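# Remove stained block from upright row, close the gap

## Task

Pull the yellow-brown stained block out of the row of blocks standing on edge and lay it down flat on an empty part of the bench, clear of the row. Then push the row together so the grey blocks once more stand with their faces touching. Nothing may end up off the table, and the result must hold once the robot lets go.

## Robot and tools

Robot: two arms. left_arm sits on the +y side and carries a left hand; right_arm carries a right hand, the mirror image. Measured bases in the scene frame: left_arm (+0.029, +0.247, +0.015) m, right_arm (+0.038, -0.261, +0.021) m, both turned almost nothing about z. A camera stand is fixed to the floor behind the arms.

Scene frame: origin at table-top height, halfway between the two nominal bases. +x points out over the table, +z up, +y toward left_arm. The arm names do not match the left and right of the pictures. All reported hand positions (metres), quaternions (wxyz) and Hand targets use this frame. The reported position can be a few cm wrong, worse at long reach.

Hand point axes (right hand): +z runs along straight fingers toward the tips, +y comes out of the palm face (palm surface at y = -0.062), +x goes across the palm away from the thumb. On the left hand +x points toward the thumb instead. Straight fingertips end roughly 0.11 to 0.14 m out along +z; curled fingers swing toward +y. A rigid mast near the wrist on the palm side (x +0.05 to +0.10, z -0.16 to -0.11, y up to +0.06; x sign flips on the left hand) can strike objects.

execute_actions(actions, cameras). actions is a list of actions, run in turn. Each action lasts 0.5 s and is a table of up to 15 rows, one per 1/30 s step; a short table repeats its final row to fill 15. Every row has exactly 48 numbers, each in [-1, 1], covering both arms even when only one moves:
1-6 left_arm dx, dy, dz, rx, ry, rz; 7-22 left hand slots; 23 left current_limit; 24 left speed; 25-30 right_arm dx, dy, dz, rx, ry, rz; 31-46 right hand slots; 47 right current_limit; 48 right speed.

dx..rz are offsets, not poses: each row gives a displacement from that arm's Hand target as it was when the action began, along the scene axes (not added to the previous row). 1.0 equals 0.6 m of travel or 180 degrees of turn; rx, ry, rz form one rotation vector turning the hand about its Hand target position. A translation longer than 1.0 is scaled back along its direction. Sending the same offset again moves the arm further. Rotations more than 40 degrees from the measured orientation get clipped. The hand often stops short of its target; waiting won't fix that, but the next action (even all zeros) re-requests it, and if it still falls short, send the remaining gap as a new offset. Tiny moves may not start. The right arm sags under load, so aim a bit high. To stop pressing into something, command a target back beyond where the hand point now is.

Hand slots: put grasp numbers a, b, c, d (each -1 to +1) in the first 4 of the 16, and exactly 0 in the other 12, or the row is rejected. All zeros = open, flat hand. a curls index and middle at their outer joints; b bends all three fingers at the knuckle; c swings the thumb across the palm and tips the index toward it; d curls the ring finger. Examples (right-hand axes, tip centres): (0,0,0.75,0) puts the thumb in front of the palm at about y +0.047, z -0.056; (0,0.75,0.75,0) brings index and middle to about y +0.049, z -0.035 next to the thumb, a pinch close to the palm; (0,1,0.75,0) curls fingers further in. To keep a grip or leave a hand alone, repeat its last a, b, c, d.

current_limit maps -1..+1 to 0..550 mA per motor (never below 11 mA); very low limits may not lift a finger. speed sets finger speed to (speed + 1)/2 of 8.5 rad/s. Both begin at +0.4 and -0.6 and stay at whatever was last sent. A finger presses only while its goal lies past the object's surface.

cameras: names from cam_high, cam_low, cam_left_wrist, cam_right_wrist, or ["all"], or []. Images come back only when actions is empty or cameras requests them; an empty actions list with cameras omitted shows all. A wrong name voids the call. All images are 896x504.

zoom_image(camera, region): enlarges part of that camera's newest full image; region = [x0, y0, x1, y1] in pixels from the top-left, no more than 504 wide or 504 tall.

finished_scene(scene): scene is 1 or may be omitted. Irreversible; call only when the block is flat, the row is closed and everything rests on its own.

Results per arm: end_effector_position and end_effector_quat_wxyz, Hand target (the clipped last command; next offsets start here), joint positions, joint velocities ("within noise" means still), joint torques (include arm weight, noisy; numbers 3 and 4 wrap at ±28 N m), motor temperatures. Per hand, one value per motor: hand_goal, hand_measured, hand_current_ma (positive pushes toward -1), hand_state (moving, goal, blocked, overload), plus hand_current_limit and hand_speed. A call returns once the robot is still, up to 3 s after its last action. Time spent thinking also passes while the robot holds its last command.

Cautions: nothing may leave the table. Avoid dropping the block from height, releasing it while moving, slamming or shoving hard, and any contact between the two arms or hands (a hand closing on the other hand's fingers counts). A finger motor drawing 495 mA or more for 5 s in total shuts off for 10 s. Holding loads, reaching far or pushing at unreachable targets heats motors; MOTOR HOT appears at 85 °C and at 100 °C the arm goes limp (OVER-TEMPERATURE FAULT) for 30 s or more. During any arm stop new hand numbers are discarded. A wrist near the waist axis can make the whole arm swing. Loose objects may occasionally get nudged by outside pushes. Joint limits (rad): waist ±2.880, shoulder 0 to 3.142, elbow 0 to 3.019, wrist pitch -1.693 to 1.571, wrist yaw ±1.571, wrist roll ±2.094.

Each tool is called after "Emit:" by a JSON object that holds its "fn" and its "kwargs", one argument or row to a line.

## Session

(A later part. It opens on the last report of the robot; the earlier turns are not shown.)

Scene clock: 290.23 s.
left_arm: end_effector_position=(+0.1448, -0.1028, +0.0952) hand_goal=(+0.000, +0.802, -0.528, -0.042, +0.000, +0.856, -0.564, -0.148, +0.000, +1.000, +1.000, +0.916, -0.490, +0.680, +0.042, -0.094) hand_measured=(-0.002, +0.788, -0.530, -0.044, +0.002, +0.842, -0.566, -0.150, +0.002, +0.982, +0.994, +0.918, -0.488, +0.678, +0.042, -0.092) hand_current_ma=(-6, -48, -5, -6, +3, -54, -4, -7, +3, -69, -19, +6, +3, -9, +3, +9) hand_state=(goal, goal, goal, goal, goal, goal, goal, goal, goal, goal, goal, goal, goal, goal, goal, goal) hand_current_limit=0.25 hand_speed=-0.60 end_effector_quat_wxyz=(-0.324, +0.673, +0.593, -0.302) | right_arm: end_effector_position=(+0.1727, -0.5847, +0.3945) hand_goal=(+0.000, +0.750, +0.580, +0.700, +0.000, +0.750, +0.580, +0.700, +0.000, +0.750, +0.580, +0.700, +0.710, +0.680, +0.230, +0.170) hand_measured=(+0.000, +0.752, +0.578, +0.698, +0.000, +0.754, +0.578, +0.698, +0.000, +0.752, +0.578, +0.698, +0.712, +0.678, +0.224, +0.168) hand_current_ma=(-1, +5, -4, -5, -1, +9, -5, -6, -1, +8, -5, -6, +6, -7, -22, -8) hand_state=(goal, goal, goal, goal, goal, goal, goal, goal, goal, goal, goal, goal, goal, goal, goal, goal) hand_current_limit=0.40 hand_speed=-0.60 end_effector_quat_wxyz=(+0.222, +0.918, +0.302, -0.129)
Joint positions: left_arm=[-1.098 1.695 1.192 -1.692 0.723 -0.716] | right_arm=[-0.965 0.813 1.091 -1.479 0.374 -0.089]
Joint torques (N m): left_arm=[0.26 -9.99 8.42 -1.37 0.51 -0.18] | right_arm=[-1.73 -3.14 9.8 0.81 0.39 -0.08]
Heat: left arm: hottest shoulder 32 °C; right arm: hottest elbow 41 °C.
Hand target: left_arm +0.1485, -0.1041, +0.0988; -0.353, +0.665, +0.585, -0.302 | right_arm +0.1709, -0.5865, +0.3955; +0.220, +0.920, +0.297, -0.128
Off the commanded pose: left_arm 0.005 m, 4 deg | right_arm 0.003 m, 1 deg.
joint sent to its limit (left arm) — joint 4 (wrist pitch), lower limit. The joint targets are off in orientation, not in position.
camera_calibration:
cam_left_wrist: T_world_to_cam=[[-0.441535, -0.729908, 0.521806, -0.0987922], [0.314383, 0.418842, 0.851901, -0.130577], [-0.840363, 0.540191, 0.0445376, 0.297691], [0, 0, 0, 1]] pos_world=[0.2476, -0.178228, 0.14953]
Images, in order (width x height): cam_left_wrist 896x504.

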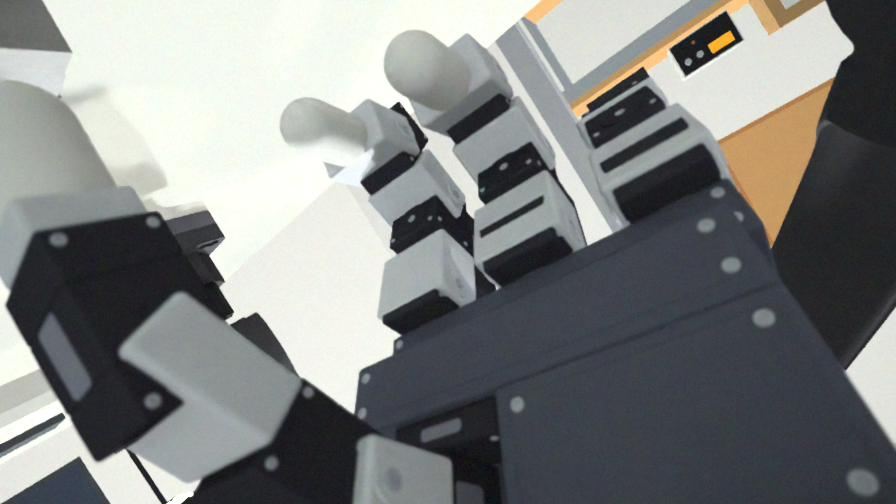

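Emit:
{"fn": "execute_actions", "kwargs": {
  "actions": [
    [[0.03,0.03,-0.004,0,0,0,0.74,-0.2,0.75,-0.3,0,0,0,0,0,0,0,0,0,0,0,0,0.25,-0.6,0,0,0,0,0,0,0,0,0,0,0,0,0,0,0,0,0,0,0,0,0,0,0.4,-0.6]]
  ],
  "cameras": ["cam_left_wrist"]
}}

Emit:
{"fn": "zoom_image", "kwargs": {
  "camera": "cam_left_wrist",
  "region": [0, 0, 220, 220]
}}

Scene clock: 291.17 s.
left_arm: end_effector_position=(+0.1684, -0.0892, +0.0937) hand_goal=(+0.000, +0.802, -0.528, -0.042, +0.000, +0.856, -0.564, -0.148, +0.000, +1.000, +1.000, +0.916, -0.490, +0.680, +0.042, -0.094) hand_measured=(-0.002, +0.790, -0.530, -0.044, +0.002, +0.842, -0.566, -0.150, +0.002, +0.982, +0.994, +0.918, -0.488, +0.678, +0.042, -0.092) hand_current_ma=(-6, -46, -4, -6, +3, -54, -4, -7, +3, -69, -19, +6, +3, -9, +2, +8) hand_state=(goal, goal, goal, goal, goal, goal, goal, goal, goal, goal, goal, goal, goal, goal, goal, goal) hand_current_limit=0.25 hand_speed=-0.60 end_effector_quat_wxyz=(-0.314, +0.667, +0.608, -0.297) | right_arm: end_effector_position=(+0.1727, -0.5847, +0.3945) hand_goal=(+0.000, +0.750, +0.580, +0.700, +0.000, +0.750, +0.580, +0.700, +0.000, +0.750, +0.580, +0.700, +0.710, +0.680, +0.230, +0.170) hand_measured=(+0.000, +0.752, +0.578, +0.698, +0.000, +0.754, +0.578, +0.698, +0.000, +0.752, +0.578, +0.698, +0.712, +0.678, +0.224, +0.168) hand_current_ma=(-1, +5, -4, -5, -1, +9, -5, -6, -1, +8, -5, -6, +6, -7, -22, -8) hand_state=(goal, goal, goal, goal, goal, goal, goal, goal, goal, goal, goal, goal, goal, goal, goal, goal) hand_current_limit=0.40 hand_speed=-0.60 end_effector_quat_wxyz=(+0.222, +0.918, +0.302, -0.129)
Joint positions: left_arm=[-1.039 1.688 1.184 -1.692 0.687 -0.703] | right_arm=[-0.965 0.813 1.091 -1.479 0.374 -0.089]
Joint torques (N m): left_arm=[-0.21 -10.81 6.42 -1.42 0.47 0.07] | right_arm=[-1.67 -3.08 9.78 0.83 0.4 -0.08]
Heat: left arm: hottest shoulder 32 °C; right arm: hottest elbow 41 °C.
Hand target: left_arm +0.1666, -0.0861, +0.0964; -0.353, +0.665, +0.585, -0.302 | right_arm +0.1709, -0.5865, +0.3955; +0.220, +0.920, +0.297, -0.128
Off the commanded pose: left_arm 0.005 m, 5 deg | right_arm 0.003 m, 1 deg.
joint sent to its limit (left arm) — joint 4 (wrist pitch), lower limit. The joint targets are off in orientation, not in position.
camera_calibration:
cam_left_wrist: T_world_to_cam=[[-0.431488, -0.746179, 0.506987, -0.0794354], [0.281648, 0.422476, 0.861503, -0.137364], [-0.857026, 0.51452, 0.0278665, 0.31228], [0, 0, 0, 1]] pos_world=[0.272045, -0.161914, 0.14991]
Images, in order (width x height): cam_left_wrist 896x504.

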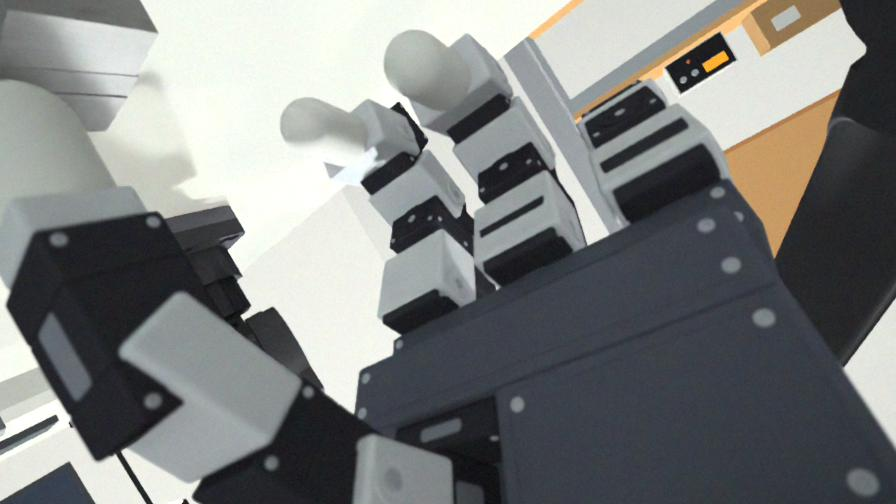

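Scaled by 2.291 from the camera's 896x504 image, which has a finer 1280x720 frame.

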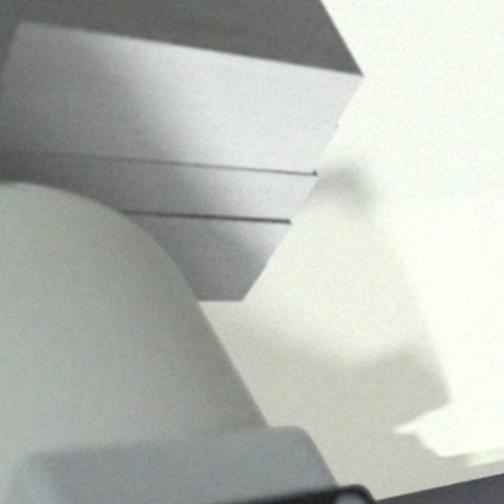

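Emit:
{"fn": "zoom_image", "kwargs": {
  "camera": "cam_left_wrist",
  "region": [80, 20, 170, 140]
}}

Emit:
{"fn": "zoom_image", "kwargs": {
  "camera": "cam_left_wrist",
  "region": [0, 0, 90, 120]
}}

Scaled by 4.200 from the camera's 896x504 image, which has a finer 1280x720 frame.

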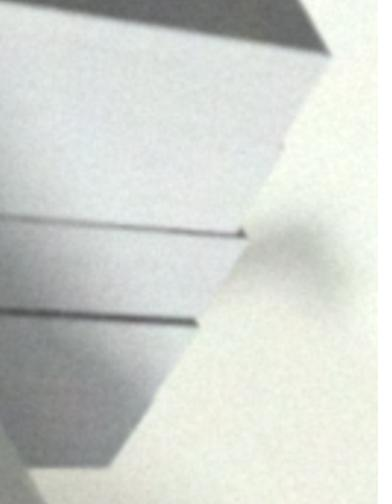

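Scaled by 4.200 from the camera's 896x504 image, which has a finer 1280x720 frame.

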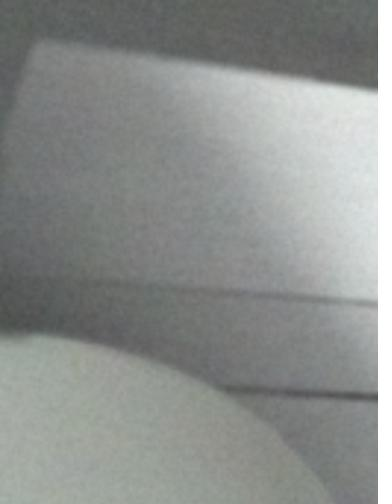

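Emit:
{"fn": "execute_actions", "kwargs": {
  "actions": [
    [[-0.03,-0.03,0.004,0,0,0,0.74,-0.2,0.75,-0.3,0,0,0,0,0,0,0,0,0,0,0,0,0.25,-0.6,0,0,0,0,0,0,0,0,0,0,0,0,0,0,0,0,0,0,0,0,0,0,0.4,-0.6]],
    [[-0.03,-0.015,0.0,0,0,0,1,0,0.7,-0.3,0,0,0,0,0,0,0,0,0,0,0,0,0.25,-0.6,0,0,0,0,0,0,0,0,0,0,0,0,0,0,0,0,0,0,0,0,0,0,0.4,-0.6]],
    [[0.0,0.0,-0.04,0,0,0,1,0,0.7,-0.3,0,0,0,0,0,0,0,0,0,0,0,0,0.25,-0.6,0,0,0,0,0,0,0,0,0,0,0,0,0,0,0,0,0,0,0,0,0,0,0.4,-0.6]]
  ],
  "cameras": []
}}

Scene clock: 297.83 s.
left_arm: end_effector_position=(+0.1248, -0.1023, +0.0725) hand_goal=(+0.000, +0.576, -0.674, -0.250, +0.000, +0.440, -1.000, -0.540, +0.000, +1.000, +1.000, +0.930, -0.380, +0.680, +0.056, -0.084) hand_measured=(-0.002, +0.574, -0.668, -0.246, +0.002, +0.440, -0.994, -0.538, +0.002, +0.982, +0.994, +0.926, -0.384, +0.678, +0.052, -0.086) hand_current_ma=(-6, -5, +17, +9, +3, -1, +18, +9, +3, -69, -19, -9, -15, -8, -14, -7) hand_state=(goal, goal, goal, goal, goal, goal, goal, goal, goal, goal, goal, goal, goal, goal, goal, goal) hand_current_limit=0.25 hand_speed=-0.60 end_effector_quat_wxyz=(-0.363, +0.658, +0.589, -0.297) | right_arm: end_effector_position=(+0.1727, -0.5847, +0.3945) hand_goal=(+0.000, +0.750, +0.580, +0.700, +0.000, +0.750, +0.580, +0.700, +0.000, +0.750, +0.580, +0.700, +0.710, +0.680, +0.230, +0.170) hand_measured=(+0.000, +0.752, +0.578, +0.698, +0.000, +0.754, +0.578, +0.698, +0.000, +0.752, +0.578, +0.698, +0.712, +0.678, +0.224, +0.168) hand_current_ma=(-1, +5, -4, -5, -1, +9, -5, -6, -1, +8, -5, -6, +6, -7, -22, -8) hand_state=(goal, goal, goal, goal, goal, goal, goal, goal, goal, goal, goal, goal, goal, goal, goal, goal) hand_current_limit=0.40 hand_speed=-0.60 end_effector_quat_wxyz=(+0.222, +0.918, +0.302, -0.129)
Joint positions: left_arm=[-1.135 1.762 1.185 -1.692 0.75 -0.727] | right_arm=[-0.965 0.813 1.091 -1.479 0.374 -0.089]
Joint torques (N m): left_arm=[0.03 -10.46 8.66 -1.06 0.56 0.04] | right_arm=[-1.73 -3.08 9.78 0.81 0.4 -0.08]
Heat: left arm: hottest shoulder 32 °C; right arm: hottest elbow 42 °C.
Hand target: left_arm +0.1306, -0.1131, +0.0749; -0.353, +0.665, +0.585, -0.302 | right_arm +0.1709, -0.5865, +0.3955; +0.220, +0.920, +0.297, -0.128
Off the commanded pose: left_arm 0.012 m, 2 deg | right_arm 0.003 m, 1 deg.
No camera images: "cameras" was empty.

Emit:
{"fn": "execute_actions", "kwargs": {
  "actions": [
    [[0.0,0.0,-0.04,0,0,0,1,0,0.7,-0.3,0,0,0,0,0,0,0,0,0,0,0,0,0.25,-0.6,0,0,0,0,0,0,0,0,0,0,0,0,0,0,0,0,0,0,0,0,0,0,0.4,-0.6]],
    [[0.0,0.0,-0.03,0,0,0,1,0,0.7,-0.3,0,0,0,0,0,0,0,0,0,0,0,0,0.25,-0.6,0,0,0,0,0,0,0,0,0,0,0,0,0,0,0,0,0,0,0,0,0,0,0.4,-0.6]]
  ],
  "cameras": ["cam_left_wrist"]
}}

Emit:
{"fn": "zoom_image", "kwargs": {
  "camera": "cam_left_wrist",
  "region": [0, 40, 180, 240]
}}

Scene clock: 299.37 s.
left_arm: end_effector_position=(+0.1297, -0.1124, +0.0397) hand_goal=(+0.000, +0.576, -0.674, -0.250, +0.000, +0.440, -1.000, -0.540, +0.000, +1.000, +1.000, +0.930, -0.380, +0.680, +0.056, -0.084) hand_measured=(-0.002, +0.574, -0.668, -0.246, +0.002, +0.440, -0.994, -0.538, +0.002, +0.982, +0.994, +0.926, -0.384, +0.678, +0.052, -0.086) hand_current_ma=(-6, -5, +17, +9, +3, -1, +18, +9, +3, -69, -19, -9, -15, -8, -14, -7) hand_state=(goal, goal, goal, goal, goal, goal, goal, goal, goal, goal, goal, goal, goal, goal, goal, goal) hand_current_limit=0.25 hand_speed=-0.60 end_effector_quat_wxyz=(-0.352, +0.664, +0.587, -0.300) | right_arm: end_effector_position=(+0.1727, -0.5847, +0.3945) hand_goal=(+0.000, +0.750, +0.580, +0.700, +0.000, +0.750, +0.580, +0.700, +0.000, +0.750, +0.580, +0.700, +0.710, +0.680, +0.230, +0.170) hand_measured=(+0.000, +0.752, +0.578, +0.698, +0.000, +0.754, +0.578, +0.698, +0.000, +0.752, +0.578, +0.698, +0.712, +0.678, +0.224, +0.168) hand_current_ma=(-1, +5, -4, -5, -1, +9, -5, -6, -1, +8, -5, -6, +6, -7, -22, -8) hand_state=(goal, goal, goal, goal, goal, goal, goal, goal, goal, goal, goal, goal, goal, goal, goal, goal) hand_current_limit=0.40 hand_speed=-0.60 end_effector_quat_wxyz=(+0.222, +0.918, +0.302, -0.129)
Joint positions: left_arm=[-1.135 1.82 1.175 -1.6 0.75 -0.726] | right_arm=[-0.965 0.813 1.091 -1.479 0.374 -0.089]
Joint torques (N m): left_arm=[0.09 -10.17 6.08 -0.75 0.58 0.03] | right_arm=[-1.67 -3.08 9.78 0.81 0.4 -0.08]
Heat: left arm: hottest shoulder 32 °C; right arm: hottest elbow 42 °C.
Hand target: left_arm +0.1306, -0.1131, +0.0329; -0.353, +0.665, +0.585, -0.302 | right_arm +0.1709, -0.5865, +0.3955; +0.220, +0.920, +0.297, -0.128
Off the commanded pose: left_arm 0.007 m, 0 deg | right_arm 0.003 m, 1 deg.
camera_calibration:
cam_left_wrist: T_world_to_cam=[[-0.431644, -0.74564, 0.507646, -0.0859297], [0.355183, 0.376817, 0.855484, -0.0845709], [-0.829173, 0.549572, 0.102188, 0.289926], [0, 0, 0, 1]] pos_world=[0.233346, -0.19154, 0.0863441]
Images, in order (width x height): cam_left_wrist 896x504.

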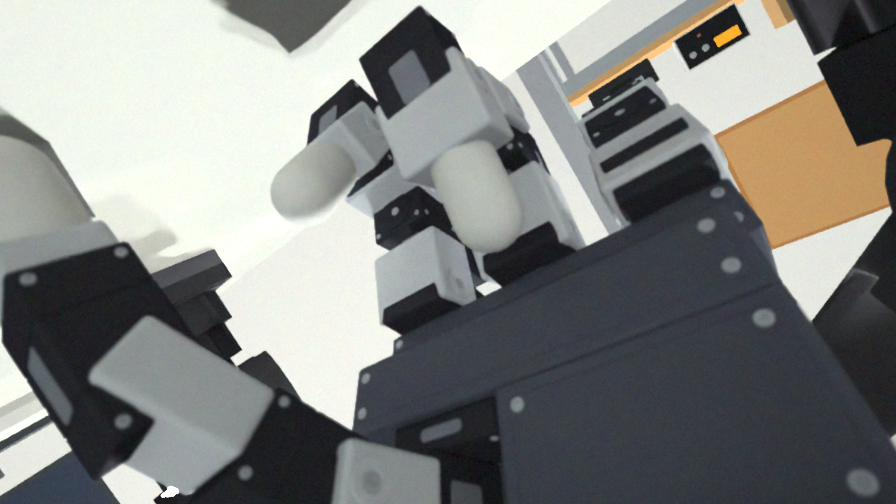

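Scaled by 2.520 from the camera's 896x504 image, which has a finer 1280x720 frame.

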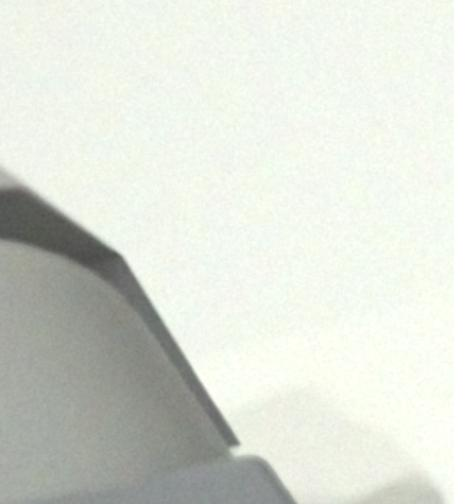

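Emit:
{"fn": "execute_actions", "kwargs": {
  "actions": [
    [[0.0,0.0,-0.0167,0,0,0,1,0,0.7,-0.3,0,0,0,0,0,0,0,0,0,0,0,0,0.25,-0.6,0,0,0,0,0,0,0,0,0,0,0,0,0,0,0,0,0,0,0,0,0,0,0.4,-0.6]],
    [[0.0,0.014,0.0,0,0,0,1,0,0.7,-0.3,0,0,0,0,0,0,0,0,0,0,0,0,0.25,-0.6,0,0,0,0,0,0,0,0,0,0,0,0,0,0,0,0,0,0,0,0,0,0,0.4,-0.6]]
  ],
  "cameras": []
}}

Scene clock: 300.90 s.
left_arm: end_effector_position=(+0.1275, -0.1039, +0.0257) hand_goal=(+0.000, +0.576, -0.674, -0.250, +0.000, +0.440, -1.000, -0.540, +0.000, +1.000, +1.000, +0.930, -0.380, +0.680, +0.056, -0.084) hand_measured=(-0.002, +0.574, -0.668, -0.246, +0.002, +0.440, -0.994, -0.538, +0.002, +0.982, +0.994, +0.926, -0.384, +0.678, +0.052, -0.086) hand_current_ma=(-6, -5, +17, +9, +3, -1, +18, +9, +3, -69, -19, -9, -15, -8, -14, -7) hand_state=(goal, goal, goal, goal, goal, goal, goal, goal, goal, goal, goal, goal, goal, goal, goal, goal) hand_current_limit=0.25 hand_speed=-0.60 end_effector_quat_wxyz=(-0.358, +0.662, +0.587, -0.299) | right_arm: end_effector_position=(+0.1727, -0.5847, +0.3945) hand_goal=(+0.000, +0.750, +0.580, +0.700, +0.000, +0.750, +0.580, +0.700, +0.000, +0.750, +0.580, +0.700, +0.710, +0.680, +0.230, +0.170) hand_measured=(+0.000, +0.752, +0.578, +0.698, +0.000, +0.754, +0.578, +0.698, +0.000, +0.752, +0.578, +0.698, +0.712, +0.678, +0.224, +0.168) hand_current_ma=(-1, +5, -4, -5, -1, +9, -5, -6, -1, +8, -5, -6, +6, -7, -22, -8) hand_state=(goal, goal, goal, goal, goal, goal, goal, goal, goal, goal, goal, goal, goal, goal, goal, goal) hand_current_limit=0.40 hand_speed=-0.60 end_effector_quat_wxyz=(+0.222, +0.918, +0.302, -0.129)
Joint positions: left_arm=[-1.131 1.835 1.146 -1.573 0.747 -0.718] | right_arm=[-0.965 0.813 1.091 -1.479 0.374 -0.089]
Joint torques (N m): left_arm=[0.38 -11.11 5.56 -0.62 0.46 0.06] | right_arm=[-1.67 -3.14 9.8 0.81 0.4 -0.08]
Heat: left arm: hottest shoulder 32 °C; right arm: hottest elbow 42 °C.
Hand target: left_arm +0.1305, -0.1047, +0.0227; -0.353, +0.665, +0.585, -0.302 | right_arm +0.1709, -0.5865, +0.3955; +0.220, +0.920, +0.297, -0.128
Off the commanded pose: left_arm 0.004 m, 1 deg | right_arm 0.003 m, 1 deg.
No camera images: "cameras" was empty.

Emit:
{"fn": "execute_actions", "kwargs": {
  "actions": [
    [[0.0,0.015,0.005,0,0,0,1,0,0.7,-0.3,0,0,0,0,0,0,0,0,0,0,0,0,0.25,-0.6,0,0,0,0,0,0,0,0,0,0,0,0,0,0,0,0,0,0,0,0,0,0,0.4,-0.6]],
    [[0.0,0.008,0.002,0,0,0,1,0,0.7,-0.3,0,0,0,0,0,0,0,0,0,0,0,0,0.25,-0.6,0,0,0,0,0,0,0,0,0,0,0,0,0,0,0,0,0,0,0,0,0,0,0.4,-0.6]]
  ],
  "cameras": ["cam_left_wrist"]
}}

Emit:
{"fn": "zoom_image", "kwargs": {
  "camera": "cam_left_wrist",
  "region": [0, 60, 180, 260]
}}

Scene clock: 302.43 s.
left_arm: end_effector_position=(+0.1282, -0.0911, +0.0270) hand_goal=(+0.000, +0.576, -0.674, -0.250, +0.000, +0.440, -1.000, -0.540, +0.000, +1.000, +1.000, +0.930, -0.380, +0.680, +0.056, -0.084) hand_measured=(-0.002, +0.574, -0.668, -0.246, +0.002, +0.440, -0.994, -0.538, +0.002, +0.982, +0.994, +0.926, -0.384, +0.678, +0.052, -0.086) hand_current_ma=(-6, -5, +17, +9, +3, -1, +18, +9, +3, -69, -19, -9, -15, -8, -14, -7) hand_state=(goal, goal, goal, goal, goal, goal, goal, goal, goal, goal, goal, goal, goal, goal, goal, goal) hand_current_limit=0.25 hand_speed=-0.60 end_effector_quat_wxyz=(-0.358, +0.662, +0.587, -0.299) | right_arm: end_effector_position=(+0.1727, -0.5847, +0.3945) hand_goal=(+0.000, +0.750, +0.580, +0.700, +0.000, +0.750, +0.580, +0.700, +0.000, +0.750, +0.580, +0.700, +0.710, +0.680, +0.230, +0.170) hand_measured=(+0.000, +0.752, +0.578, +0.698, +0.000, +0.754, +0.578, +0.698, +0.000, +0.752, +0.578, +0.698, +0.712, +0.678, +0.224, +0.168) hand_current_ma=(-1, +5, -4, -5, -1, +9, -5, -6, -1, +8, -5, -6, +6, -7, -22, -8) hand_state=(goal, goal, goal, goal, goal, goal, goal, goal, goal, goal, goal, goal, goal, goal, goal, goal) hand_current_limit=0.40 hand_speed=-0.60 end_effector_quat_wxyz=(+0.222, +0.918, +0.302, -0.129)
Joint positions: left_arm=[-1.116 1.812 1.112 -1.573 0.738 -0.702] | right_arm=[-0.965 0.813 1.091 -1.479 0.374 -0.089]
Joint torques (N m): left_arm=[0.44 -11.22 5.37 -0.87 0.45 0.05] | right_arm=[-1.67 -3.14 9.78 0.81 0.4 -0.08]
Heat: left arm: hottest shoulder 32 °C; right arm: hottest elbow 42 °C.
Hand target: left_arm +0.1306, -0.0909, +0.0270; -0.353, +0.665, +0.585, -0.302 | right_arm +0.1709, -0.5865, +0.3955; +0.220, +0.920, +0.297, -0.128
Off the commanded pose: left_arm 0.002 m, 1 deg | right_arm 0.003 m, 1 deg.
camera_calibration:
cam_left_wrist: T_world_to_cam=[[-0.429668, -0.750151, 0.502652, -0.064818], [0.361696, 0.367071, 0.856992, -0.0829431], [-0.827382, 0.550029, 0.113608, 0.277728], [0, 0, 0, 1]] pos_world=[0.231937, -0.170936, 0.0721102]
Images, in order (width x height): cam_left_wrist 896x504.

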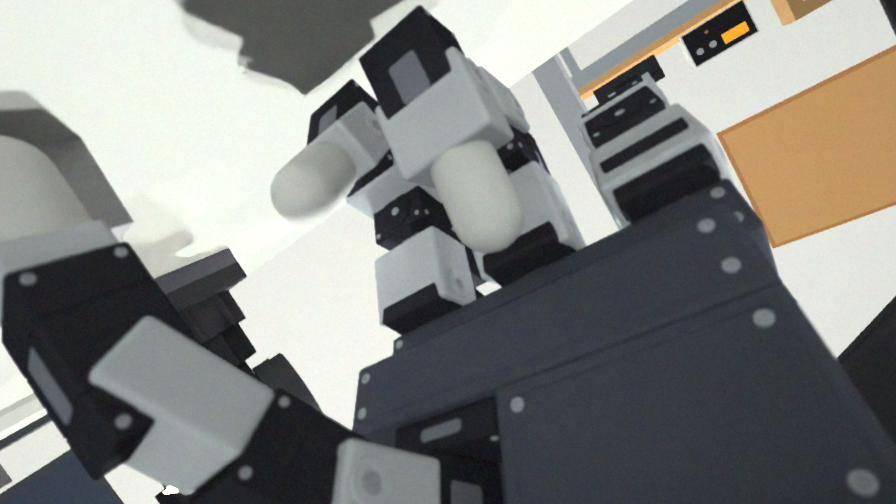

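Scaled by 2.520 from the camera's 896x504 image, which has a finer 1280x720 frame.

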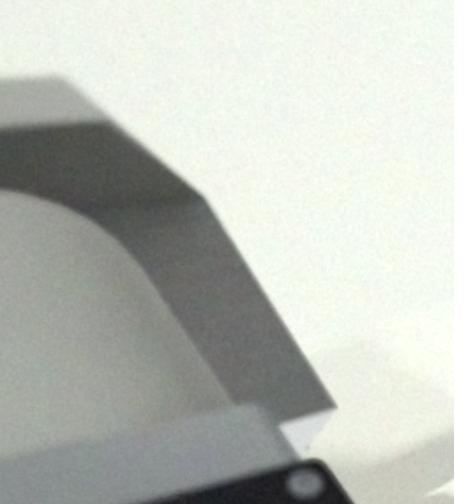

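Emit:
{"fn": "execute_actions", "kwargs": {
  "actions": [
    [[0.0,0.009,-0.006,0,0,0,1,0,0.7,-0.3,0,0,0,0,0,0,0,0,0,0,0,0,0.25,-0.6,0,0,0,0,0,0,0,0,0,0,0,0,0,0,0,0,0,0,0,0,0,0,0.4,-0.6]]
  ],
  "cameras": []
}}

Scene clock: 303.30 s.
left_arm: end_effector_position=(+0.1275, -0.0847, +0.0240) hand_goal=(+0.000, +0.576, -0.674, -0.250, +0.000, +0.440, -1.000, -0.540, +0.000, +1.000, +1.000, +0.930, -0.380, +0.680, +0.056, -0.084) hand_measured=(-0.002, +0.574, -0.668, -0.246, +0.002, +0.440, -0.994, -0.538, +0.002, +0.982, +0.994, +0.926, -0.386, +0.678, +0.052, -0.086) hand_current_ma=(-6, -5, +17, +9, +3, -1, +18, +9, +3, -69, -19, -9, -20, -8, -14, -7) hand_state=(goal, goal, goal, goal, goal, goal, goal, goal, goal, goal, goal, goal, goal, goal, goal, goal) hand_current_limit=0.25 hand_speed=-0.60 end_effector_quat_wxyz=(-0.361, +0.660, +0.587, -0.298) | right_arm: end_effector_position=(+0.1727, -0.5847, +0.3945) hand_goal=(+0.000, +0.750, +0.580, +0.700, +0.000, +0.750, +0.580, +0.700, +0.000, +0.750, +0.580, +0.700, +0.710, +0.680, +0.230, +0.170) hand_measured=(+0.000, +0.752, +0.578, +0.698, +0.000, +0.754, +0.578, +0.698, +0.000, +0.752, +0.578, +0.698, +0.712, +0.678, +0.224, +0.168) hand_current_ma=(-1, +5, -4, -5, -1, +9, -5, -6, -1, +8, -5, -6, +6, -7, -22, -8) hand_state=(goal, goal, goal, goal, goal, goal, goal, goal, goal, goal, goal, goal, goal, goal, goal, goal) hand_current_limit=0.40 hand_speed=-0.60 end_effector_quat_wxyz=(+0.222, +0.918, +0.302, -0.129)
Joint positions: left_arm=[-1.111 1.81 1.095 -1.569 0.734 -0.696] | right_arm=[-0.965 0.813 1.091 -1.479 0.374 -0.089]
Joint torques (N m): left_arm=[0.44 -11.11 5.26 -0.69 0.44 0.04] | right_arm=[-1.67 -3.14 9.8 0.83 0.4 -0.08]
Heat: left arm: hottest shoulder 32 °C; right arm: hottest elbow 42 °C.
Hand target: left_arm +0.1305, -0.0854, +0.0234; -0.353, +0.665, +0.585, -0.302 | right_arm +0.1709, -0.5865, +0.3955; +0.220, +0.920, +0.297, -0.128
Off the commanded pose: left_arm 0.003 m, 1 deg | right_arm 0.003 m, 1 deg.
No camera images: "cameras" was empty.

Emit:
{"fn": "execute_actions", "kwargs": {
  "actions": [
    [[0.0,0.006,0.001,0,0,0,1,0,0.7,-0.3,0,0,0,0,0,0,0,0,0,0,0,0,0.25,-0.6,0,0,0,0,0,0,0,0,0,0,0,0,0,0,0,0,0,0,0,0,0,0,0.4,-0.6]]
  ],
  "cameras": []
}}

Emit:
{"fn": "execute_actions", "kwargs": {
  "actions": [
    [[0.0,0.006,0.001,0,0,0,1,0,0.7,-0.3,0,0,0,0,0,0,0,0,0,0,0,0,0.25,-0.6,0,0,0,0,0,0,0,0,0,0,0,0,0,0,0,0,0,0,0,0,0,0,0.4,-0.6]]
  ],
  "cameras": ["cam_left_wrist"]
}}

Emit:
{"fn": "zoom_image", "kwargs": {
  "camera": "cam_left_wrist",
  "region": [0, 60, 180, 260]
}}

Scene clock: 304.37 s.
left_arm: end_effector_position=(+0.1273, -0.0832, +0.0247) hand_goal=(+0.000, +0.576, -0.674, -0.250, +0.000, +0.440, -1.000, -0.540, +0.000, +1.000, +1.000, +0.930, -0.380, +0.680, +0.056, -0.084) hand_measured=(-0.002, +0.574, -0.668, -0.246, +0.002, +0.440, -0.994, -0.538, +0.002, +0.982, +0.994, +0.926, -0.392, +0.676, +0.054, -0.086) hand_current_ma=(-6, -5, +17, +9, +3, -1, +18, +9, +3, -69, -19, -9, -39, -11, -11, -7) hand_state=(goal, goal, goal, goal, goal, goal, goal, goal, goal, goal, goal, goal, goal, goal, goal, goal) hand_current_limit=0.25 hand_speed=-0.60 end_effector_quat_wxyz=(-0.358, +0.663, +0.584, -0.300) | right_arm: end_effector_position=(+0.1727, -0.5847, +0.3945) hand_goal=(+0.000, +0.750, +0.580, +0.700, +0.000, +0.750, +0.580, +0.700, +0.000, +0.750, +0.580, +0.700, +0.710, +0.680, +0.230, +0.170) hand_measured=(+0.000, +0.752, +0.578, +0.698, +0.000, +0.754, +0.578, +0.698, +0.000, +0.752, +0.578, +0.698, +0.712, +0.678, +0.224, +0.168) hand_current_ma=(-1, +5, -4, -5, -1, +9, -5, -6, -1, +8, -5, -6, +6, -7, -22, -8) hand_state=(goal, goal, goal, goal, goal, goal, goal, goal, goal, goal, goal, goal, goal, goal, goal, goal) hand_current_limit=0.40 hand_speed=-0.60 end_effector_quat_wxyz=(+0.222, +0.918, +0.302, -0.129)
Joint positions: left_arm=[-1.109 1.802 1.088 -1.567 0.733 -0.686] | right_arm=[-0.965 0.813 1.091 -1.479 0.374 -0.089]
Joint torques (N m): left_arm=[0.62 -10.93 5.11 -0.79 0.36 -0.02] | right_arm=[-1.67 -3.14 9.78 0.83 0.4 -0.08]
Heat: left arm: hottest shoulder 32 °C; right arm: hottest elbow 42 °C.
Hand target: left_arm +0.1306, -0.0819, +0.0241; -0.353, +0.665, +0.585, -0.302 | right_arm +0.1709, -0.5865, +0.3955; +0.220, +0.920, +0.297, -0.128
Off the commanded pose: left_arm 0.004 m, 1 deg | right_arm 0.003 m, 1 deg.
No camera images: "cameras" was empty.

Scene clock: 305.07 s.
left_arm: end_effector_position=(+0.1271, -0.0812, +0.0254) hand_goal=(+0.000, +0.576, -0.674, -0.250, +0.000, +0.440, -1.000, -0.540, +0.000, +1.000, +1.000, +0.930, -0.380, +0.680, +0.056, -0.084) hand_measured=(-0.002, +0.574, -0.668, -0.246, +0.002, +0.440, -0.994, -0.538, +0.002, +0.982, +0.994, +0.926, -0.400, +0.674, +0.054, -0.086) hand_current_ma=(-6, -5, +17, +9, +3, -1, +18, +9, +3, -69, -19, -9, -75, -26, -11, -7) hand_state=(goal, goal, goal, goal, goal, goal, goal, goal, goal, goal, goal, goal, blocked, goal, goal, goal) hand_current_limit=0.25 hand_speed=-0.60 end_effector_quat_wxyz=(-0.357, +0.666, +0.582, -0.302) | right_arm: end_effector_position=(+0.1727, -0.5847, +0.3945) hand_goal=(+0.000, +0.750, +0.580, +0.700, +0.000, +0.750, +0.580, +0.700, +0.000, +0.750, +0.580, +0.700, +0.710, +0.680, +0.230, +0.170) hand_measured=(+0.000, +0.752, +0.578, +0.698, +0.000, +0.754, +0.578, +0.698, +0.000, +0.752, +0.578, +0.698, +0.712, +0.678, +0.224, +0.168) hand_current_ma=(-1, +5, -4, -5, -1, +9, -5, -6, -1, +8, -5, -6, +6, -7, -22, -8) hand_state=(goal, goal, goal, goal, goal, goal, goal, goal, goal, goal, goal, goal, goal, goal, goal, goal) hand_current_limit=0.40 hand_speed=-0.60 end_effector_quat_wxyz=(+0.222, +0.918, +0.302, -0.129)
Joint positions: left_arm=[-1.106 1.795 1.08 -1.567 0.731 -0.676] | right_arm=[-0.965 0.813 1.091 -1.479 0.374 -0.089]
Joint torques (N m): left_arm=[0.79 -10.87 5.01 -0.79 0.31 -0.07] | right_arm=[-1.73 -3.14 9.8 0.83 0.4 -0.08]
Heat: left arm: hottest shoulder 32 °C; right arm: hottest elbow 42 °C.
Hand target: left_arm +0.1305, -0.0783, +0.0246; -0.353, +0.665, +0.585, -0.302 | right_arm +0.1709, -0.5865, +0.3955; +0.220, +0.920, +0.297, -0.128
Off the commanded pose: left_arm 0.005 m, 1 deg | right_arm 0.003 m, 1 deg.
camera_calibration:
cam_left_wrist: T_world_to_cam=[[-0.434551, -0.740349, 0.512883, -0.055817], [0.367634, 0.37405, 0.851429, -0.0848935], [-0.822199, 0.558542, 0.109634, 0.271797], [0, 0, 0, 1]] pos_world=[0.230425, -0.161379, 0.0711104]
Images, in order (width x height): cam_left_wrist 896x504.

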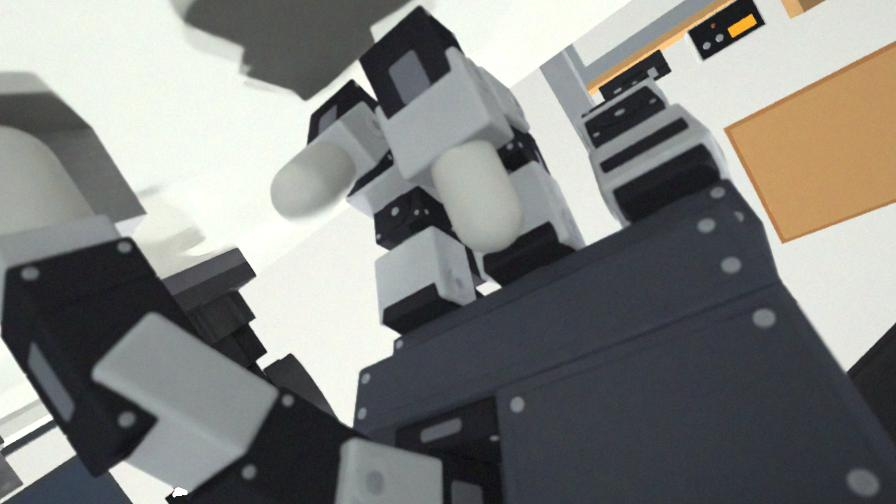

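Scaled by 2.520 from the camera's 896x504 image, which has a finer 1280x720 frame.

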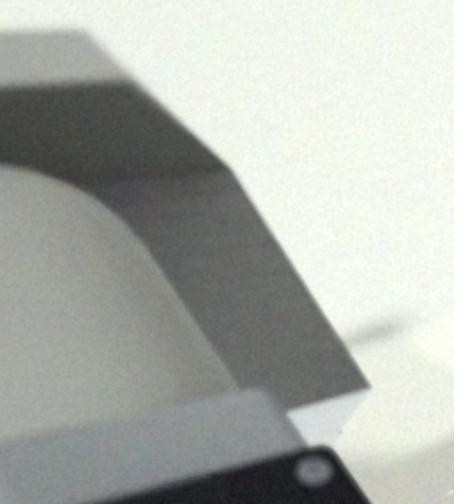

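Emit:
{"fn": "execute_actions", "kwargs": {
  "actions": [
    [[0.0,0.006,0.0005,0,0,0,1,0,0.7,-0.3,0,0,0,0,0,0,0,0,0,0,0,0,0.25,-0.6,0,0,0,0,0,0,0,0,0,0,0,0,0,0,0,0,0,0,0,0,0,0,0.4,-0.6]]
  ],
  "cameras": ["cam_left_wrist"]
}}

Emit:
{"fn": "zoom_image", "kwargs": {
  "camera": "cam_left_wrist",
  "region": [0, 60, 180, 260]
}}

Scene clock: 305.97 s.
left_arm: end_effector_position=(+0.1277, -0.0786, +0.0255) hand_goal=(+0.000, +0.576, -0.674, -0.250, +0.000, +0.440, -1.000, -0.540, +0.000, +1.000, +1.000, +0.930, -0.380, +0.680, +0.056, -0.084) hand_measured=(-0.002, +0.574, -0.668, -0.246, +0.002, +0.440, -0.994, -0.538, +0.002, +0.982, +0.994, +0.926, -0.404, +0.672, +0.054, -0.086) hand_current_ma=(-6, -5, +17, +9, +3, -1, +18, +9, +3, -69, -19, -9, -88, -30, -11, -7) hand_state=(goal, goal, goal, goal, goal, goal, goal, goal, goal, goal, goal, goal, blocked, goal, goal, goal) hand_current_limit=0.25 hand_speed=-0.60 end_effector_quat_wxyz=(-0.355, +0.667, +0.581, -0.302) | right_arm: end_effector_position=(+0.1727, -0.5847, +0.3945) hand_goal=(+0.000, +0.750, +0.580, +0.700, +0.000, +0.750, +0.580, +0.700, +0.000, +0.750, +0.580, +0.700, +0.710, +0.680, +0.230, +0.170) hand_measured=(+0.000, +0.752, +0.578, +0.698, +0.000, +0.754, +0.578, +0.698, +0.000, +0.752, +0.578, +0.698, +0.712, +0.678, +0.224, +0.168) hand_current_ma=(-1, +5, -4, -5, -1, +9, -5, -6, -1, +8, -5, -6, +6, -7, -22, -8) hand_state=(goal, goal, goal, goal, goal, goal, goal, goal, goal, goal, goal, goal, goal, goal, goal, goal) hand_current_limit=0.40 hand_speed=-0.60 end_effector_quat_wxyz=(+0.222, +0.918, +0.302, -0.129)
Joint positions: left_arm=[-1.101 1.788 1.071 -1.564 0.729 -0.669] | right_arm=[-0.965 0.813 1.091 -1.479 0.374 -0.089]
Joint torques (N m): left_arm=[0.67 -10.81 4.93 -0.88 0.31 -0.1] | right_arm=[-1.73 -3.14 9.8 0.81 0.4 -0.08]
Heat: left arm: hottest shoulder 32 °C; right arm: hottest elbow 42 °C.
Hand target: left_arm +0.1306, -0.0746, +0.0249; -0.353, +0.665, +0.585, -0.302 | right_arm +0.1709, -0.5865, +0.3955; +0.220, +0.920, +0.297, -0.128
Off the commanded pose: left_arm 0.005 m, 1 deg | right_arm 0.003 m, 1 deg.
camera_calibration:
cam_left_wrist: T_world_to_cam=[[-0.435886, -0.737414, 0.515969, -0.0533879], [0.36678, 0.377983, 0.850059, -0.0857702], [-0.821873, 0.559776, 0.105711, 0.270891], [0, 0, 0, 1]] pos_world=[0.230826, -0.158588, 0.0718201]
Images, in order (width x height): cam_left_wrist 896x504.

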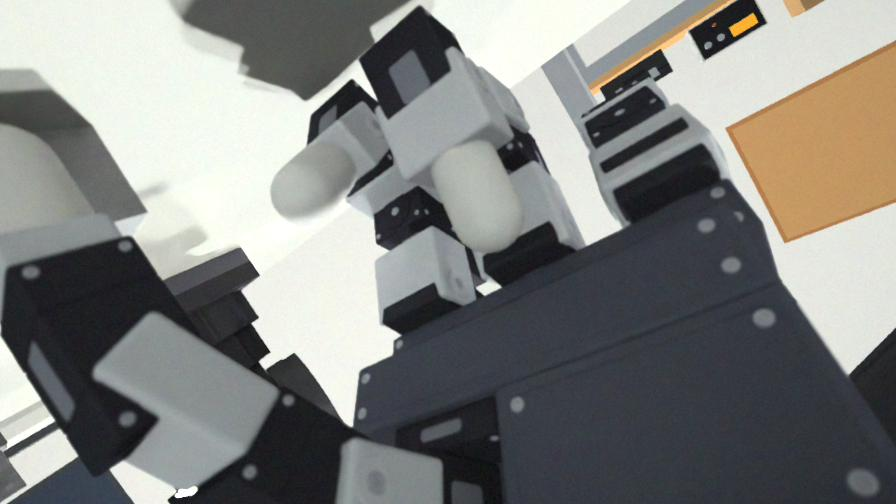

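Scaled by 2.520 from the camera's 896x504 image, which has a finer 1280x720 frame.

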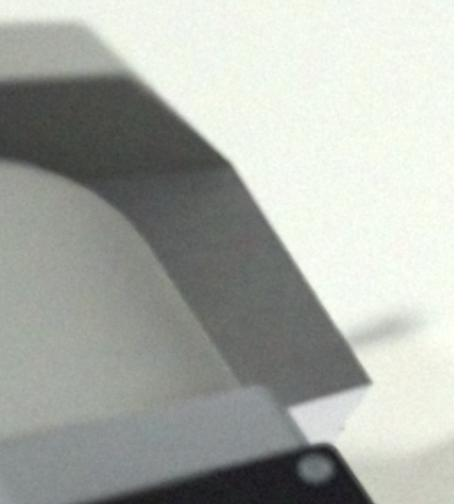

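Emit:
{"fn": "execute_actions", "kwargs": {
  "actions": [
    [[0.0,0.005,0.0,0,0,0,1,0,0.7,-0.3,0,0,0,0,0,0,0,0,0,0,0,0,0.25,-0.6,0,0,0,0,0,0,0,0,0,0,0,0,0,0,0,0,0,0,0,0,0,0,0.4,-0.6]]
  ],
  "cameras": ["cam_left_wrist"]
}}

Emit:
{"fn": "zoom_image", "kwargs": {
  "camera": "cam_left_wrist",
  "region": [0, 60, 180, 260]
}}

Scene clock: 306.90 s.
left_arm: end_effector_position=(+0.1280, -0.0767, +0.0258) hand_goal=(+0.000, +0.576, -0.674, -0.250, +0.000, +0.440, -1.000, -0.540, +0.000, +1.000, +1.000, +0.930, -0.380, +0.680, +0.056, -0.084) hand_measured=(-0.002, +0.574, -0.668, -0.246, +0.002, +0.440, -0.994, -0.538, +0.002, +0.982, +0.994, +0.926, -0.408, +0.672, +0.054, -0.086) hand_current_ma=(-6, -5, +17, +9, +3, -1, +18, +9, +3, -69, -19, -9, -104, -36, -11, -6) hand_state=(goal, goal, goal, goal, goal, goal, goal, goal, goal, goal, goal, goal, blocked, goal, goal, goal) hand_current_limit=0.25 hand_speed=-0.60 end_effector_quat_wxyz=(-0.353, +0.669, +0.580, -0.303) | right_arm: end_effector_position=(+0.1727, -0.5847, +0.3945) hand_goal=(+0.000, +0.750, +0.580, +0.700, +0.000, +0.750, +0.580, +0.700, +0.000, +0.750, +0.580, +0.700, +0.710, +0.680, +0.230, +0.170) hand_measured=(+0.000, +0.752, +0.578, +0.698, +0.000, +0.754, +0.578, +0.698, +0.000, +0.752, +0.578, +0.698, +0.712, +0.678, +0.224, +0.168) hand_current_ma=(-1, +5, -4, -5, -1, +9, -5, -6, -1, +8, -5, -6, +6, -7, -22, -8) hand_state=(goal, goal, goal, goal, goal, goal, goal, goal, goal, goal, goal, goal, goal, goal, goal, goal) hand_current_limit=0.40 hand_speed=-0.60 end_effector_quat_wxyz=(+0.222, +0.918, +0.302, -0.129)
Joint positions: left_arm=[-1.098 1.783 1.065 -1.563 0.727 -0.663] | right_arm=[-0.965 0.813 1.091 -1.479 0.374 -0.089]
Joint torques (N m): left_arm=[0.79 -10.7 4.81 -0.92 0.3 -0.11] | right_arm=[-1.67 -3.14 9.8 0.83 0.39 -0.08]
Heat: left arm: hottest shoulder 32 °C; right arm: hottest elbow 42 °C.
Hand target: left_arm +0.1305, -0.0717, +0.0250; -0.353, +0.665, +0.585, -0.302 | right_arm +0.1709, -0.5865, +0.3955; +0.220, +0.920, +0.297, -0.128
Off the commanded pose: left_arm 0.006 m, 1 deg | right_arm 0.003 m, 1 deg.
camera_calibration:
cam_left_wrist: T_world_to_cam=[[-0.437594, -0.734003, 0.519376, -0.0516878], [0.366961, 0.381542, 0.84839, -0.086569], [-0.820885, 0.561841, 0.10239, 0.270167], [0, 0, 0, 1]] pos_world=[0.230925, -0.1567, 0.0726273]
Images, in order (width x height): cam_left_wrist 896x504.

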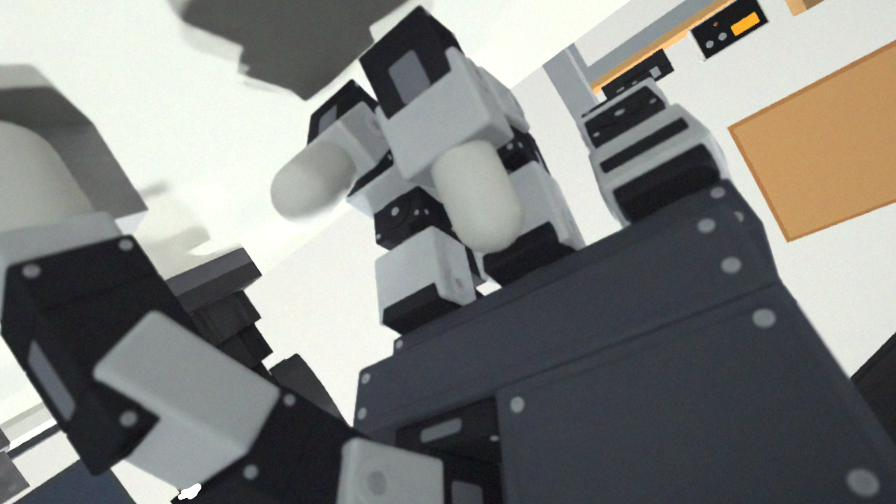

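Scaled by 2.520 from the camera's 896x504 image, which has a finer 1280x720 frame.

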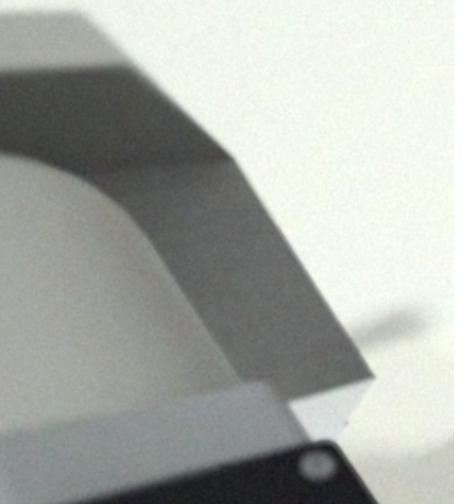

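Emit:
{"fn": "execute_actions", "kwargs": {
  "actions": [
    [[0.0,0.004,-0.0005,0,0,0,1,0,0.7,-0.3,0,0,0,0,0,0,0,0,0,0,0,0,0.25,-0.6,0,0,0,0,0,0,0,0,0,0,0,0,0,0,0,0,0,0,0,0,0,0,0.4,-0.6]]
  ],
  "cameras": []
}}

Scene clock: 307.87 s.
left_arm: end_effector_position=(+0.1283, -0.0750, +0.0258) hand_goal=(+0.000, +0.576, -0.674, -0.250, +0.000, +0.440, -1.000, -0.540, +0.000, +1.000, +1.000, +0.930, -0.380, +0.680, +0.056, -0.084) hand_measured=(-0.002, +0.574, -0.668, -0.246, +0.002, +0.440, -0.994, -0.538, +0.002, +0.982, +0.994, +0.926, -0.410, +0.670, +0.054, -0.086) hand_current_ma=(-6, -5, +17, +9, +3, -1, +18, +9, +3, -69, -19, -9, -118, -42, -8, -6) hand_state=(goal, goal, goal, goal, goal, goal, goal, goal, goal, goal, goal, goal, blocked, goal, goal, goal) hand_current_limit=0.25 hand_speed=-0.60 end_effector_quat_wxyz=(-0.352, +0.670, +0.579, -0.304) | right_arm: end_effector_position=(+0.1727, -0.5847, +0.3945) hand_goal=(+0.000, +0.750, +0.580, +0.700, +0.000, +0.750, +0.580, +0.700, +0.000, +0.750, +0.580, +0.700, +0.710, +0.680, +0.230, +0.170) hand_measured=(+0.000, +0.752, +0.578, +0.698, +0.000, +0.754, +0.578, +0.698, +0.000, +0.752, +0.578, +0.698, +0.712, +0.678, +0.224, +0.168) hand_current_ma=(-1, +5, -4, -5, -1, +9, -5, -6, -1, +8, -5, -6, +6, -7, -22, -8) hand_state=(goal, goal, goal, goal, goal, goal, goal, goal, goal, goal, goal, goal, goal, goal, goal, goal) hand_current_limit=0.40 hand_speed=-0.60 end_effector_quat_wxyz=(+0.222, +0.918, +0.302, -0.129)
Joint positions: left_arm=[-1.096 1.778 1.059 -1.561 0.725 -0.659] | right_arm=[-0.965 0.813 1.091 -1.479 0.374 -0.089]
Joint torques (N m): left_arm=[0.73 -10.52 4.74 -0.94 0.3 -0.12] | right_arm=[-1.73 -3.14 9.78 0.83 0.4 -0.08]
Heat: left arm: hottest shoulder 32 °C; right arm: hottest elbow 42 °C.
Hand target: left_arm +0.1305, -0.0693, +0.0246; -0.353, +0.665, +0.585, -0.302 | right_arm +0.1709, -0.5865, +0.3955; +0.220, +0.920, +0.297, -0.128
Off the commanded pose: left_arm 0.006 m, 1 deg | right_arm 0.003 m, 1 deg.
No camera images: "cameras" was empty.

Now retreat slowly and look.

Emit:
{"fn": "execute_actions", "kwargs": {
  "actions": [
    [[0.0,-0.015,0.002,0,0,0,1,0,0.7,-0.3,0,0,0,0,0,0,0,0,0,0,0,0,0.25,-0.6,0,0,0,0,0,0,0,0,0,0,0,0,0,0,0,0,0,0,0,0,0,0,0.4,-0.6]],
    [[0.0,-0.018,0.003,0,0,0,1,0,0.7,-0.3,0,0,0,0,0,0,0,0,0,0,0,0,0.25,-0.6,0,0,0,0,0,0,0,0,0,0,0,0,0,0,0,0,0,0,0,0,0,0,0.4,-0.6]],
    [[0.0,-0.02,0.006,0,0,0,1,0,0.7,-0.3,0,0,0,0,0,0,0,0,0,0,0,0,0.25,-0.6,0,0,0,0,0,0,0,0,0,0,0,0,0,0,0,0,0,0,0,0,0,0,0.4,-0.6]],
    [[0.0,-0.01,0.03,0,0,0,1,0,0.7,-0.3,0,0,0,0,0,0,0,0,0,0,0,0,0.25,-0.6,0,0,0,0,0,0,0,0,0,0,0,0,0,0,0,0,0,0,0,0,0,0,0.4,-0.6]],
    [[0.01,0.0,0.04,0,0,0,1,0,0.7,-0.3,0,0,0,0,0,0,0,0,0,0,0,0,0.25,-0.6,0,0,0,0,0,0,0,0,0,0,0,0,0,0,0,0,0,0,0,0,0,0,0.4,-0.6]],
    [[0.02,0.015,0.04,0,0,0,0.74,-0.2,0.75,-0.3,0,0,0,0,0,0,0,0,0,0,0,0,0.25,-0.6,0,0,0,0,0,0,0,0,0,0,0,0,0,0,0,0,0,0,0,0,0,0,0.4,-0.6]],
    [[0.03,0.03,-0.004,0,0,0,0.74,-0.2,0.75,-0.3,0,0,0,0,0,0,0,0,0,0,0,0,0.25,-0.6,0,0,0,0,0,0,0,0,0,0,0,0,0,0,0,0,0,0,0,0,0,0,0.4,-0.6]]
  ],
  "cameras": ["cam_left_wrist"]
}}

Emit:
{"fn": "zoom_image", "kwargs": {
  "camera": "cam_left_wrist",
  "region": [0, 0, 220, 220]
}}

Emit:
{"fn": "zoom_image", "kwargs": {
  "camera": "cam_left_wrist",
  "region": [80, 20, 170, 140]
}}

Scene clock: 312.23 s.
left_arm: end_effector_position=(+0.1683, -0.0832, +0.0921) hand_goal=(+0.000, +0.802, -0.528, -0.042, +0.000, +0.856, -0.564, -0.148, +0.000, +1.000, +1.000, +0.916, -0.490, +0.680, +0.042, -0.094) hand_measured=(-0.002, +0.790, -0.530, -0.044, +0.002, +0.842, -0.566, -0.150, +0.002, +0.982, +0.994, +0.918, -0.488, +0.678, +0.042, -0.092) hand_current_ma=(-6, -46, -5, -6, +3, -54, -4, -7, +3, -69, -19, +6, +3, -9, +2, +8) hand_state=(goal, goal, goal, goal, goal, goal, goal, goal, goal, goal, goal, goal, goal, goal, goal, goal) hand_current_limit=0.25 hand_speed=-0.60 end_effector_quat_wxyz=(-0.316, +0.667, +0.607, -0.296) | right_arm: end_effector_position=(+0.1727, -0.5847, +0.3945) hand_goal=(+0.000, +0.750, +0.580, +0.700, +0.000, +0.750, +0.580, +0.700, +0.000, +0.750, +0.580, +0.700, +0.710, +0.680, +0.230, +0.170) hand_measured=(+0.000, +0.752, +0.578, +0.698, +0.000, +0.754, +0.578, +0.698, +0.000, +0.752, +0.578, +0.698, +0.712, +0.678, +0.224, +0.168) hand_current_ma=(-1, +5, -4, -5, -1, +9, -5, -6, -1, +8, -5, -6, +6, -7, -22, -8) hand_state=(goal, goal, goal, goal, goal, goal, goal, goal, goal, goal, goal, goal, goal, goal, goal, goal) hand_current_limit=0.40 hand_speed=-0.60 end_effector_quat_wxyz=(+0.222, +0.918, +0.302, -0.129)
Joint positions: left_arm=[-1.032 1.682 1.168 -1.692 0.682 -0.693] | right_arm=[-0.965 0.813 1.091 -1.479 0.374 -0.089]
Joint torques (N m): left_arm=[-0.21 -10.58 6.42 -1.44 0.45 0.06] | right_arm=[-1.73 -3.14 9.8 0.81 0.4 -0.08]
Heat: left arm: hottest shoulder 32 °C; right arm: hottest elbow 42 °C.
Hand target: left_arm +0.1665, -0.0800, +0.0948; -0.353, +0.665, +0.585, -0.302 | right_arm +0.1709, -0.5865, +0.3955; +0.220, +0.920, +0.297, -0.128
Off the commanded pose: left_arm 0.005 m, 5 deg | right_arm 0.003 m, 1 deg.
joint sent to its limit (left arm) — joint 4 (wrist pitch), lower limit. The joint targets are off in orientation, not in position.
camera_calibration:
cam_left_wrist: T_world_to_cam=[[-0.432217, -0.746032, 0.506582, -0.0739087], [0.284072, 0.420522, 0.861664, -0.139127], [-0.855857, 0.516331, 0.0301701, 0.308889], [0, 0, 0, 1]] pos_world=[0.271942, -0.156121, 0.148002]
Images, in order (width x height): cam_left_wrist 896x504.

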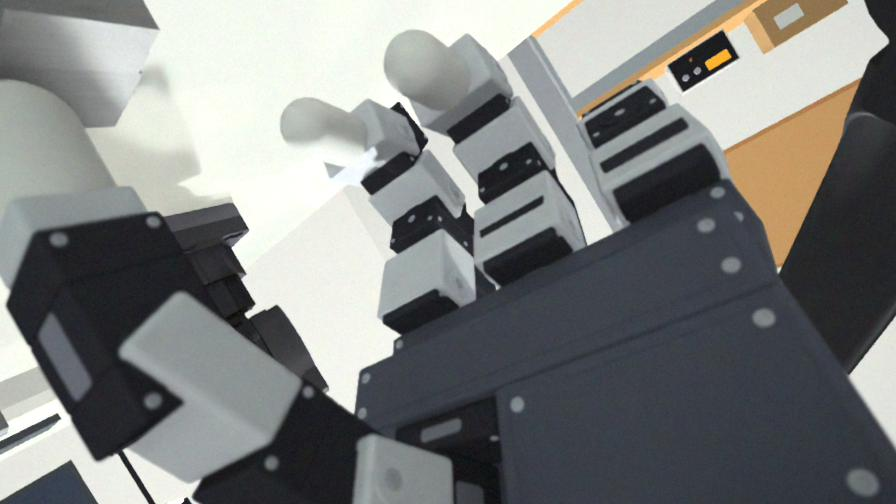

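Scaled by 2.291 from the camera's 896x504 image, which has a finer 1280x720 frame.

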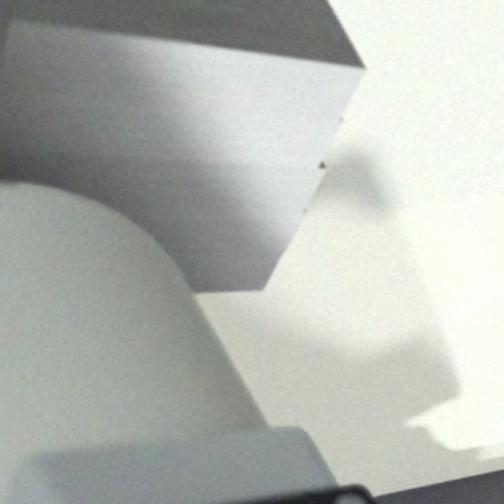

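Scaled by 4.200 from the camera's 896x504 image, which has a finer 1280x720 frame.

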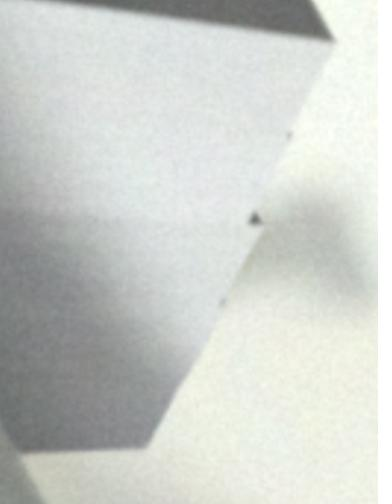

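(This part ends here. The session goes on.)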